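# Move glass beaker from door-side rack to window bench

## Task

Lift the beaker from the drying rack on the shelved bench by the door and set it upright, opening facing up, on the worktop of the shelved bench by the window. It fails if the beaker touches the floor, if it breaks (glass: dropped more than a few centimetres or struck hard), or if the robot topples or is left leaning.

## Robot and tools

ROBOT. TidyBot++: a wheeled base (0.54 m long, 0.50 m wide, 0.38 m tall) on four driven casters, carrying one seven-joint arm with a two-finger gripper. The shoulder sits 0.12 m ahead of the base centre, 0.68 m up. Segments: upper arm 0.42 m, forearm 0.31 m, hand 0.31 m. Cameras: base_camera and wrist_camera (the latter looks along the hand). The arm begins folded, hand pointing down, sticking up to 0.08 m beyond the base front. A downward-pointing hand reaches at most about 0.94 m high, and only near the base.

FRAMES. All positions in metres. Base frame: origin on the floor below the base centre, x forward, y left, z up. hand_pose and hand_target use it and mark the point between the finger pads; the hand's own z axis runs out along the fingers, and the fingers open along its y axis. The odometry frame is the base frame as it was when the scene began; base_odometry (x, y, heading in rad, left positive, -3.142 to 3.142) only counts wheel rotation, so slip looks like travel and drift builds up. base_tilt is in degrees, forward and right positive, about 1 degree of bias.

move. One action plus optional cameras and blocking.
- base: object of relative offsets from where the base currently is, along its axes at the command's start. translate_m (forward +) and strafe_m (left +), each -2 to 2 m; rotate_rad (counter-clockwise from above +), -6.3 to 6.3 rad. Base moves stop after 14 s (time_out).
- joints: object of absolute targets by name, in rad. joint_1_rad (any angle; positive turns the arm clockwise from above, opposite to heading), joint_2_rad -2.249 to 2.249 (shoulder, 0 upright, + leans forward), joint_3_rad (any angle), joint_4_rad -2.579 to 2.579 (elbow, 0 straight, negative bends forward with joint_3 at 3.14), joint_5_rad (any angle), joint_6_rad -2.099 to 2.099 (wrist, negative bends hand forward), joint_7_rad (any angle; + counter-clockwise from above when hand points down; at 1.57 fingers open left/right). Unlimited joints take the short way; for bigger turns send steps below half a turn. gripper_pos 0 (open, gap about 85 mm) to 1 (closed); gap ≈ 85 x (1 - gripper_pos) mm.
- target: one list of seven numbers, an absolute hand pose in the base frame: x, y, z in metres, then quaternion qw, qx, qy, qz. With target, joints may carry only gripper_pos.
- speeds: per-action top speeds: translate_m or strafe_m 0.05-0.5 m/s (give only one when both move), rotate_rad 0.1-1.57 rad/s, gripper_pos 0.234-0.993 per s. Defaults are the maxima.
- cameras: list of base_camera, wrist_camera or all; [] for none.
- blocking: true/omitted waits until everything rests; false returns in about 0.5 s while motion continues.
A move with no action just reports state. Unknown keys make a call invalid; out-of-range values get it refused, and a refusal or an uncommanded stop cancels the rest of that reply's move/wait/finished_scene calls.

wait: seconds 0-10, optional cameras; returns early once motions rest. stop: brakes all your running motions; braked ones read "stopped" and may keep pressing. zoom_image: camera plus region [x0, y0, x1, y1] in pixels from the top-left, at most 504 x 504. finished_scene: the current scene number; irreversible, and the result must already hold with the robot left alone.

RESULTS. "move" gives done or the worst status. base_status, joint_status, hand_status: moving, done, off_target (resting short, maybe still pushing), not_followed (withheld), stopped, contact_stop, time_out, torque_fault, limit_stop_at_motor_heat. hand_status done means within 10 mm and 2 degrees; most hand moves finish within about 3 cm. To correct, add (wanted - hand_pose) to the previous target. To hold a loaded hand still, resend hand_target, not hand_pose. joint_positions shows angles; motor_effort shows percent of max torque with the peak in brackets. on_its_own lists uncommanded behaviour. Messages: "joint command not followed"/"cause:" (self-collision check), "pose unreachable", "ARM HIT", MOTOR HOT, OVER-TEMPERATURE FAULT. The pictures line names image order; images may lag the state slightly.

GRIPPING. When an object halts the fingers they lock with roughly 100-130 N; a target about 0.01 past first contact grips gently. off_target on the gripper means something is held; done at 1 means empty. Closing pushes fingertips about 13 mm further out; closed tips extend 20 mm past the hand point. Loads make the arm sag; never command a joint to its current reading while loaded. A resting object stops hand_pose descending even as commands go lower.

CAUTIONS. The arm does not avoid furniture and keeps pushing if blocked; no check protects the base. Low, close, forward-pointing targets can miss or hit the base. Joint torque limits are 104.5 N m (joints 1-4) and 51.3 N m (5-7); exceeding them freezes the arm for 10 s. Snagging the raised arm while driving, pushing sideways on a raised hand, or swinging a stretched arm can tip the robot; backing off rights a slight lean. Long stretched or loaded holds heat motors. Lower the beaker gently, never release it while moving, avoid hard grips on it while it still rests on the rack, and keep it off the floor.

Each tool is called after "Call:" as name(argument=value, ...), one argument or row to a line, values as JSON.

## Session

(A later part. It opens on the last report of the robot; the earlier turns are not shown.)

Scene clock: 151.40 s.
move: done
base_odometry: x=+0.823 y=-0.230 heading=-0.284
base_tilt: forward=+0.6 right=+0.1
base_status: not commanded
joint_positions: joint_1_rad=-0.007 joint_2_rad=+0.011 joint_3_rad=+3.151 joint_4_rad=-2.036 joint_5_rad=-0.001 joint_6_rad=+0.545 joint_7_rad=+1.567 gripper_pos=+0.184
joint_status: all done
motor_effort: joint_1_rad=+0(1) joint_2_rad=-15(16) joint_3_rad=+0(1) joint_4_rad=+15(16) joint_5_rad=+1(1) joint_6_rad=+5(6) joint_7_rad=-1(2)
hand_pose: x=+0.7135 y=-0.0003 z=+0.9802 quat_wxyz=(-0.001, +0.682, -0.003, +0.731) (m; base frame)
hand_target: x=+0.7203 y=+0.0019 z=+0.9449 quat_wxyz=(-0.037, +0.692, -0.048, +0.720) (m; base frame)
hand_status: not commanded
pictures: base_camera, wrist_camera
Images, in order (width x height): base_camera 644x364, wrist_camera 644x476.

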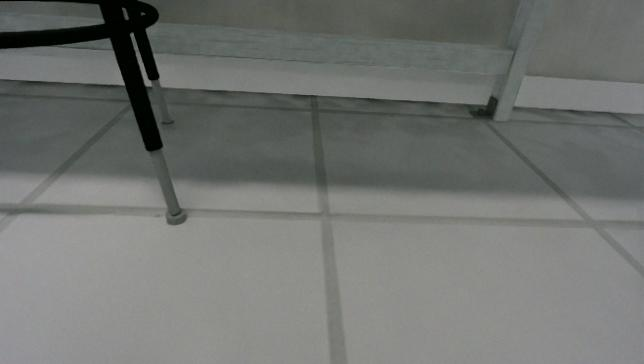

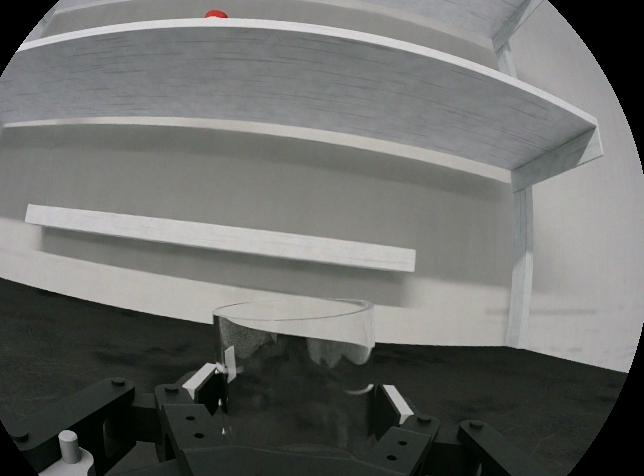

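Call:
move(
  joints={"joint_2_rad":0.026,"joint_4_rad":-1.985,"joint_6_rad":0.47},
  cameras=[],
)

Call:
move(
  joints={"joint_2_rad":0.036,"joint_4_rad":-2.0,"joint_6_rad":0.49},
)

Call:
zoom_image(
  camera="wrist_camera",
  region=[150, 200, 450, 476],
)

Scene clock: 153.47 s.
move: done
base_odometry: x=+0.823 y=-0.230 heading=-0.284
base_tilt: forward=+0.6 right=+0.2
base_status: not commanded
joint_positions: joint_1_rad=-0.007 joint_2_rad=+0.011 joint_3_rad=+3.151 joint_4_rad=-2.009 joint_5_rad=-0.001 joint_6_rad=+0.501 joint_7_rad=+1.567 gripper_pos=+0.184
joint_status: all done
motor_effort: joint_1_rad=+1(1) joint_2_rad=-18(20) joint_3_rad=+0(1) joint_4_rad=+18(19) joint_5_rad=+1(1) joint_6_rad=+9(9) joint_7_rad=-1(1)
hand_pose: x=+0.7177 y=-0.0002 z=+0.9827 quat_wxyz=(-0.001, +0.688, -0.003, +0.726) (m; base frame)
hand_target: x=+0.7254 y=+0.0046 z=+0.9774 quat_wxyz=(-0.041, +0.695, -0.047, +0.716) (m; base frame)
hand_status: not commanded
pictures: none
No camera images: "cameras" was empty.

Scene clock: 154.00 s.
move: done
base_odometry: x=+0.823 y=-0.230 heading=-0.284
base_tilt: forward=+0.6 right=+0.1
base_status: not commanded
joint_positions: joint_1_rad=-0.007 joint_2_rad=+0.012 joint_3_rad=+3.151 joint_4_rad=-2.009 joint_5_rad=-0.001 joint_6_rad=+0.501 joint_7_rad=+1.567 gripper_pos=+0.184
joint_status: all done
motor_effort: joint_1_rad=+0(1) joint_2_rad=-19(20) joint_3_rad=+0(1) joint_4_rad=+19(19) joint_5_rad=+0(1) joint_6_rad=+9(9) joint_7_rad=-1(2)
hand_pose: x=+0.7181 y=-0.0002 z=+0.9818 quat_wxyz=(-0.001, +0.689, -0.003, +0.725) (m; base frame)
hand_target: x=+0.7262 y=+0.0042 z=+0.9687 quat_wxyz=(-0.040, +0.697, -0.047, +0.714) (m; base frame)
hand_status: not commanded
pictures: base_camera, wrist_camera
Images, in order (width x height): base_camera 644x364, wrist_camera 644x476.

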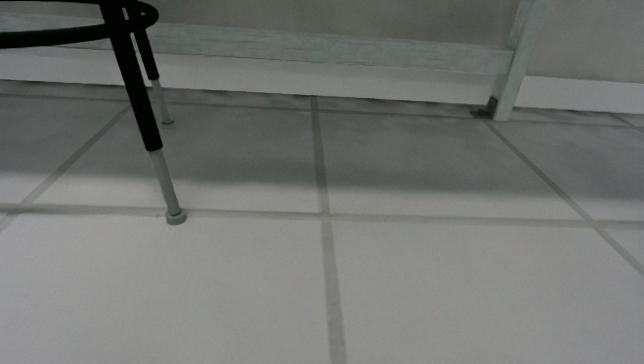

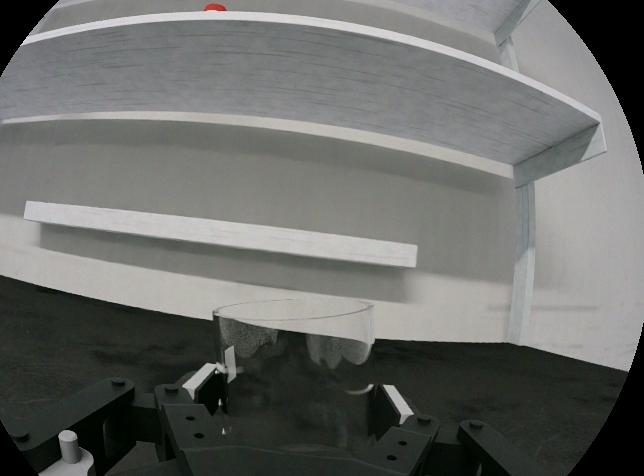

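Scaled by 1.680.

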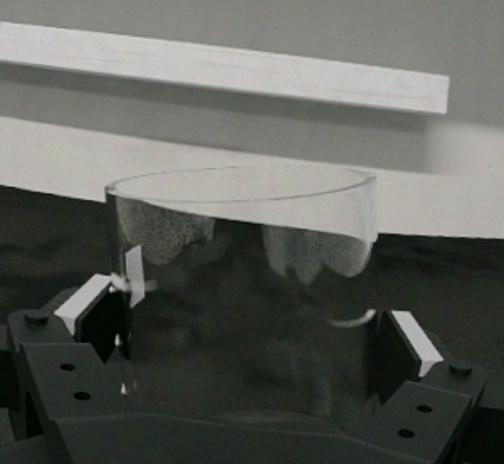

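Call:
move(
  joints={"joint_2_rad":0.036,"joint_4_rad":-2.0,"joint_6_rad":0.40},
)

Call:
zoom_image(
  camera="wrist_camera",
  region=[150, 200, 450, 476],
)

Scene clock: 157.93 s.
move: done
base_odometry: x=+0.823 y=-0.230 heading=-0.284
base_tilt: forward=+0.6 right=+0.1
base_status: not commanded
joint_positions: joint_1_rad=-0.007 joint_2_rad=+0.010 joint_3_rad=+3.151 joint_4_rad=-1.990 joint_5_rad=-0.003 joint_6_rad=+0.457 joint_7_rad=+1.564 gripper_pos=+0.184
joint_status: all done
motor_effort: joint_1_rad=+0(1) joint_2_rad=-16(19) joint_3_rad=-1(1) joint_4_rad=+16(19) joint_5_rad=+1(1) joint_6_rad=+7(9) joint_7_rad=+0(2)
hand_pose: x=+0.7205 y=-0.0003 z=+0.9804 quat_wxyz=(-0.002, +0.697, -0.004, +0.717) (m; base frame)
hand_target: x=+0.7256 y=+0.0059 z=+0.9407 quat_wxyz=(-0.040, +0.729, -0.047, +0.682) (m; base frame)
hand_status: not commanded
pictures: base_camera, wrist_camera
Images, in order (width x height): base_camera 644x364, wrist_camera 644x476.

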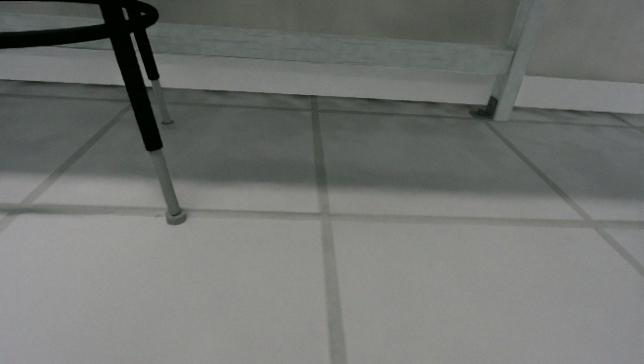

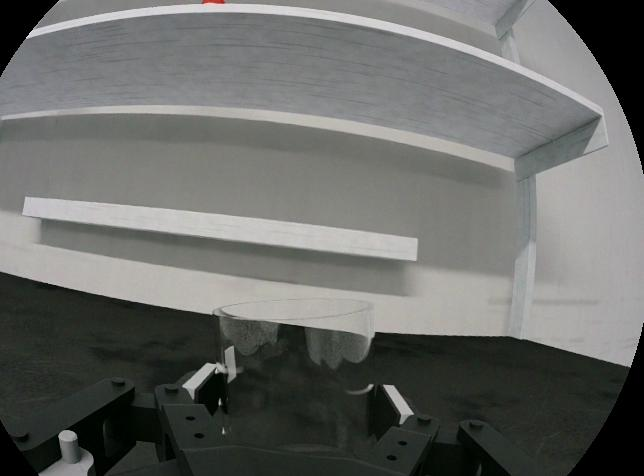

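Scaled by 1.680.

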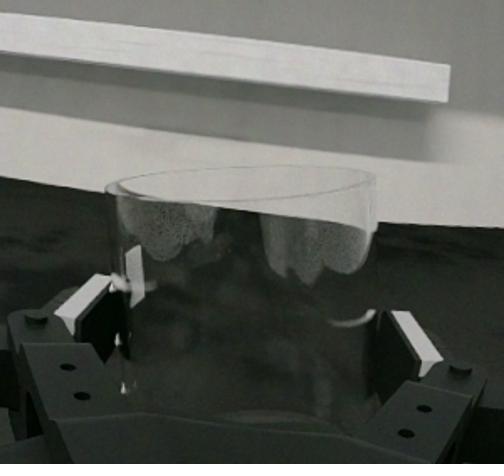

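Call:
move(
  joints={"joint_2_rad":0.028,"joint_6_rad":0.43},
  cameras=[],
)

Call:
move(
  joints={"gripper_pos":0.13},
  speeds={"gripper_pos":0.234},
)

Call:
zoom_image(
  camera="wrist_camera",
  region=[150, 200, 450, 476],
)

Scene clock: 159.37 s.
move: done
base_odometry: x=+0.823 y=-0.230 heading=-0.284
base_tilt: forward=+0.6 right=+0.1
base_status: not commanded
joint_positions: joint_1_rad=-0.007 joint_2_rad=+0.010 joint_3_rad=+3.151 joint_4_rad=-1.990 joint_5_rad=-0.003 joint_6_rad=+0.457 joint_7_rad=+1.564 gripper_pos=+0.184
joint_status: all done
motor_effort: joint_1_rad=+0(1) joint_2_rad=-16(17) joint_3_rad=+0(1) joint_4_rad=+16(16) joint_5_rad=+0(1) joint_6_rad=+6(7) joint_7_rad=-1(1)
hand_pose: x=+0.7205 y=-0.0003 z=+0.9804 quat_wxyz=(-0.002, +0.697, -0.004, +0.717) (m; base frame)
hand_target: x=+0.7239 y=+0.0053 z=+0.9549 quat_wxyz=(-0.040, +0.715, -0.047, +0.696) (m; base frame)
hand_status: not commanded
pictures: none
No camera images: "cameras" was empty.

Scene clock: 160.20 s.
move: done
base_odometry: x=+0.823 y=-0.230 heading=-0.284
base_tilt: forward=+0.5 right=+0.2
base_status: not commanded
joint_positions: joint_1_rad=-0.007 joint_2_rad=+0.010 joint_3_rad=+3.151 joint_4_rad=-1.990 joint_5_rad=-0.003 joint_6_rad=+0.457 joint_7_rad=+1.564 gripper_pos=+0.132
joint_status: all done
motor_effort: joint_1_rad=+1(1) joint_2_rad=-17(18) joint_3_rad=+0(1) joint_4_rad=+17(18) joint_5_rad=+0(1) joint_6_rad=+7(8) joint_7_rad=-1(2)
hand_pose: x=+0.7205 y=-0.0003 z=+0.9804 quat_wxyz=(-0.002, +0.697, -0.004, +0.717) (m; base frame)
hand_target: x=+0.7239 y=+0.0053 z=+0.9549 quat_wxyz=(-0.040, +0.715, -0.047, +0.696) (m; base frame)
hand_status: not commanded
pictures: base_camera, wrist_camera
Images, in order (width x height): base_camera 644x364, wrist_camera 644x476.

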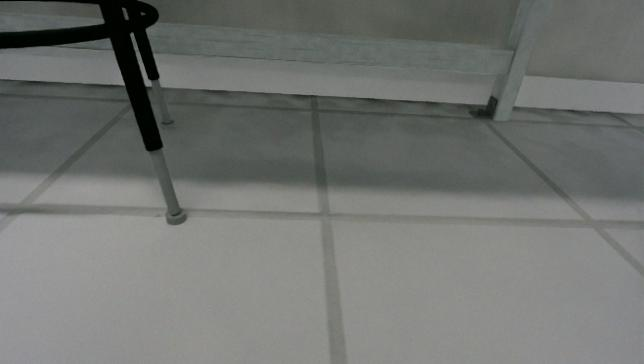

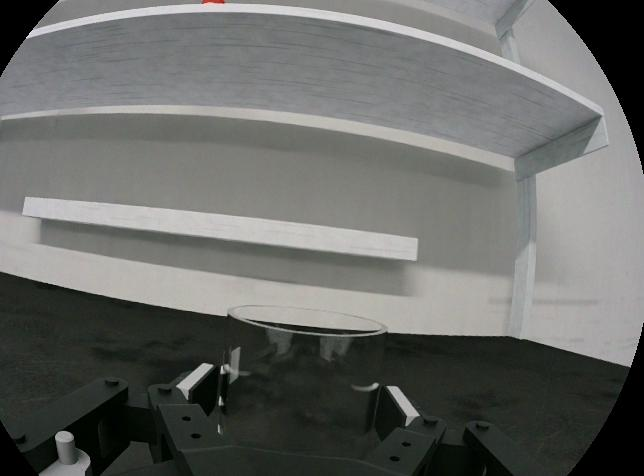

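Scaled by 1.680.

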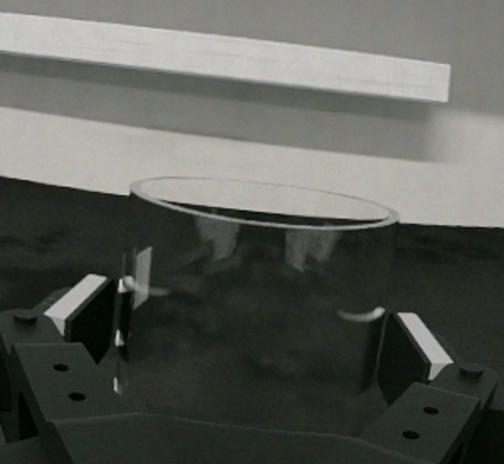

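Call:
move(
  joints={"gripper_pos":0.0},
  speeds={"gripper_pos":0.234},
)

Call:
move(
  joints={"joint_2_rad":0.02,"joint_4_rad":-1.93,"joint_6_rad":0.39},
)

Scene clock: 162.00 s.
move: done
base_odometry: x=+0.823 y=-0.230 heading=-0.284
base_tilt: forward=+0.6 right=+0.1
base_status: not commanded
joint_positions: joint_1_rad=-0.007 joint_2_rad=+0.010 joint_3_rad=+3.151 joint_4_rad=-1.990 joint_5_rad=-0.003 joint_6_rad=+0.457 joint_7_rad=+1.564 gripper_pos=+0.000
joint_status: all done
motor_effort: joint_1_rad=+0(1) joint_2_rad=-17(19) joint_3_rad=+0(1) joint_4_rad=+17(18) joint_5_rad=+0(1) joint_6_rad=+8(9) joint_7_rad=-1(2)
hand_pose: x=+0.7205 y=-0.0002 z=+0.9804 quat_wxyz=(-0.002, +0.697, -0.004, +0.717) (m; base frame)
hand_target: x=+0.7239 y=+0.0053 z=+0.9549 quat_wxyz=(-0.040, +0.715, -0.047, +0.696) (m; base frame)
hand_status: not commanded
pictures: base_camera, wrist_camera
Images, in order (width x height): base_camera 644x364, wrist_camera 644x476.

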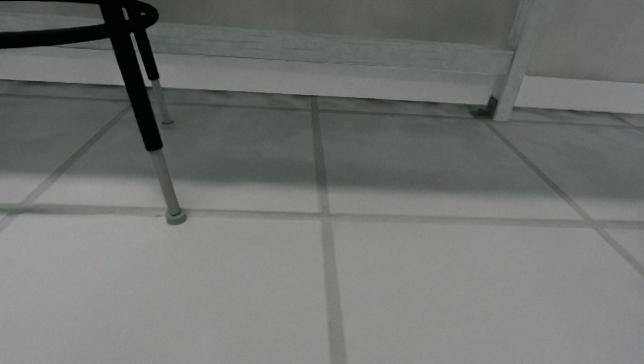

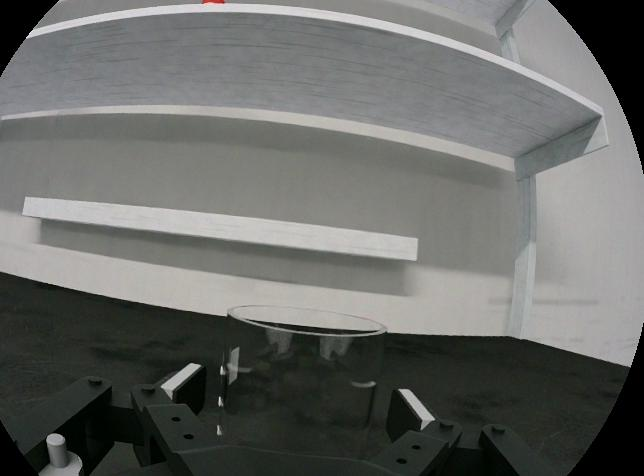

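Scene clock: 162.80 s.
move: done
base_odometry: x=+0.823 y=-0.230 heading=-0.284
base_tilt: forward=+0.6 right=+0.2
base_status: not commanded
joint_positions: joint_1_rad=-0.007 joint_2_rad=+0.010 joint_3_rad=+3.151 joint_4_rad=-1.942 joint_5_rad=-0.003 joint_6_rad=+0.447 joint_7_rad=+1.564 gripper_pos=+0.000
joint_status: all done
motor_effort: joint_1_rad=+0(1) joint_2_rad=-17(19) joint_3_rad=-1(1) joint_4_rad=+18(19) joint_5_rad=+1(1) joint_6_rad=+8(9) joint_7_rad=-1(2)
hand_pose: x=+0.7258 y=-0.0003 z=+1.0060 quat_wxyz=(-0.002, +0.683, -0.004, +0.730) (m; base frame)
hand_target: x=+0.7306 y=+0.0063 z=+0.9892 quat_wxyz=(-0.043, +0.702, -0.046, +0.709) (m; base frame)
hand_status: not commanded
pictures: base_camera, wrist_camera
Images, in order (width x height): base_camera 644x364, wrist_camera 644x476.

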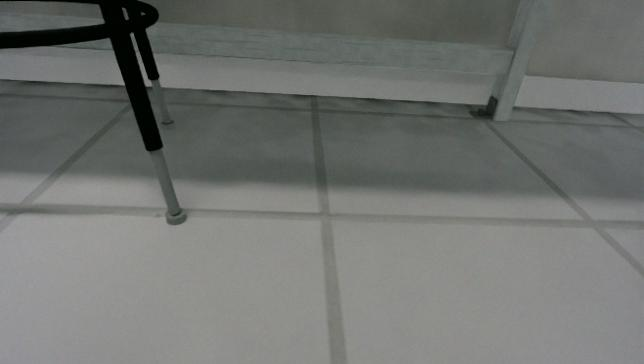

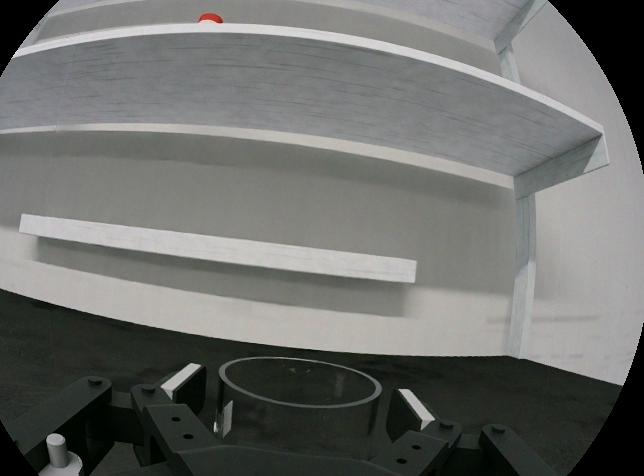

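Standing upright. Back off and finish.

Call:
move(
  base={"translate_m":-0.3},
  speeds={"translate_m":0.2},
)

Scene clock: 165.43 s.
move: done
base_odometry: x=+0.535 y=-0.146 heading=-0.283
base_tilt: forward=+0.5 right=+0.1
base_status: done
joint_positions: joint_1_rad=-0.010 joint_2_rad=+0.010 joint_3_rad=+3.151 joint_4_rad=-1.942 joint_5_rad=-0.003 joint_6_rad=+0.447 joint_7_rad=+1.564 gripper_pos=+0.000
joint_status: not commanded
motor_effort: joint_1_rad=+0(1) joint_2_rad=-18(21) joint_3_rad=-1(1) joint_4_rad=+18(18) joint_5_rad=+1(1) joint_6_rad=+7(9) joint_7_rad=-1(2)
hand_pose: x=+0.7259 y=+0.0013 z=+1.0059 quat_wxyz=(-0.003, +0.683, -0.003, +0.730) (m; base frame)
hand_target: x=+0.7306 y=+0.0063 z=+0.9892 quat_wxyz=(-0.043, +0.702, -0.046, +0.709) (m; base frame)
hand_status: not commanded
pictures: base_camera, wrist_camera
Images, in order (width x height): base_camera 644x364, wrist_camera 644x476.

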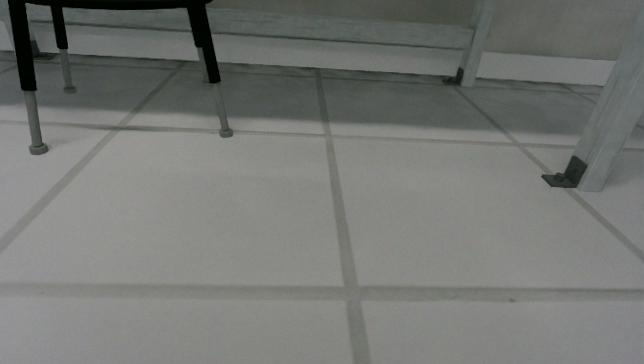

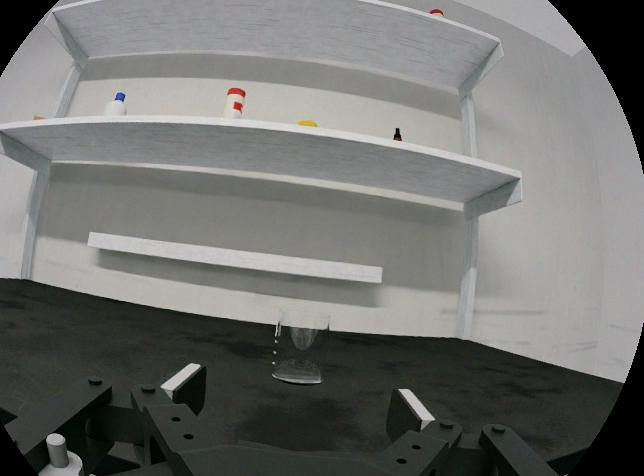

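Call:
finished_scene(
  scene=1,
)

The scene is finished: the task was done.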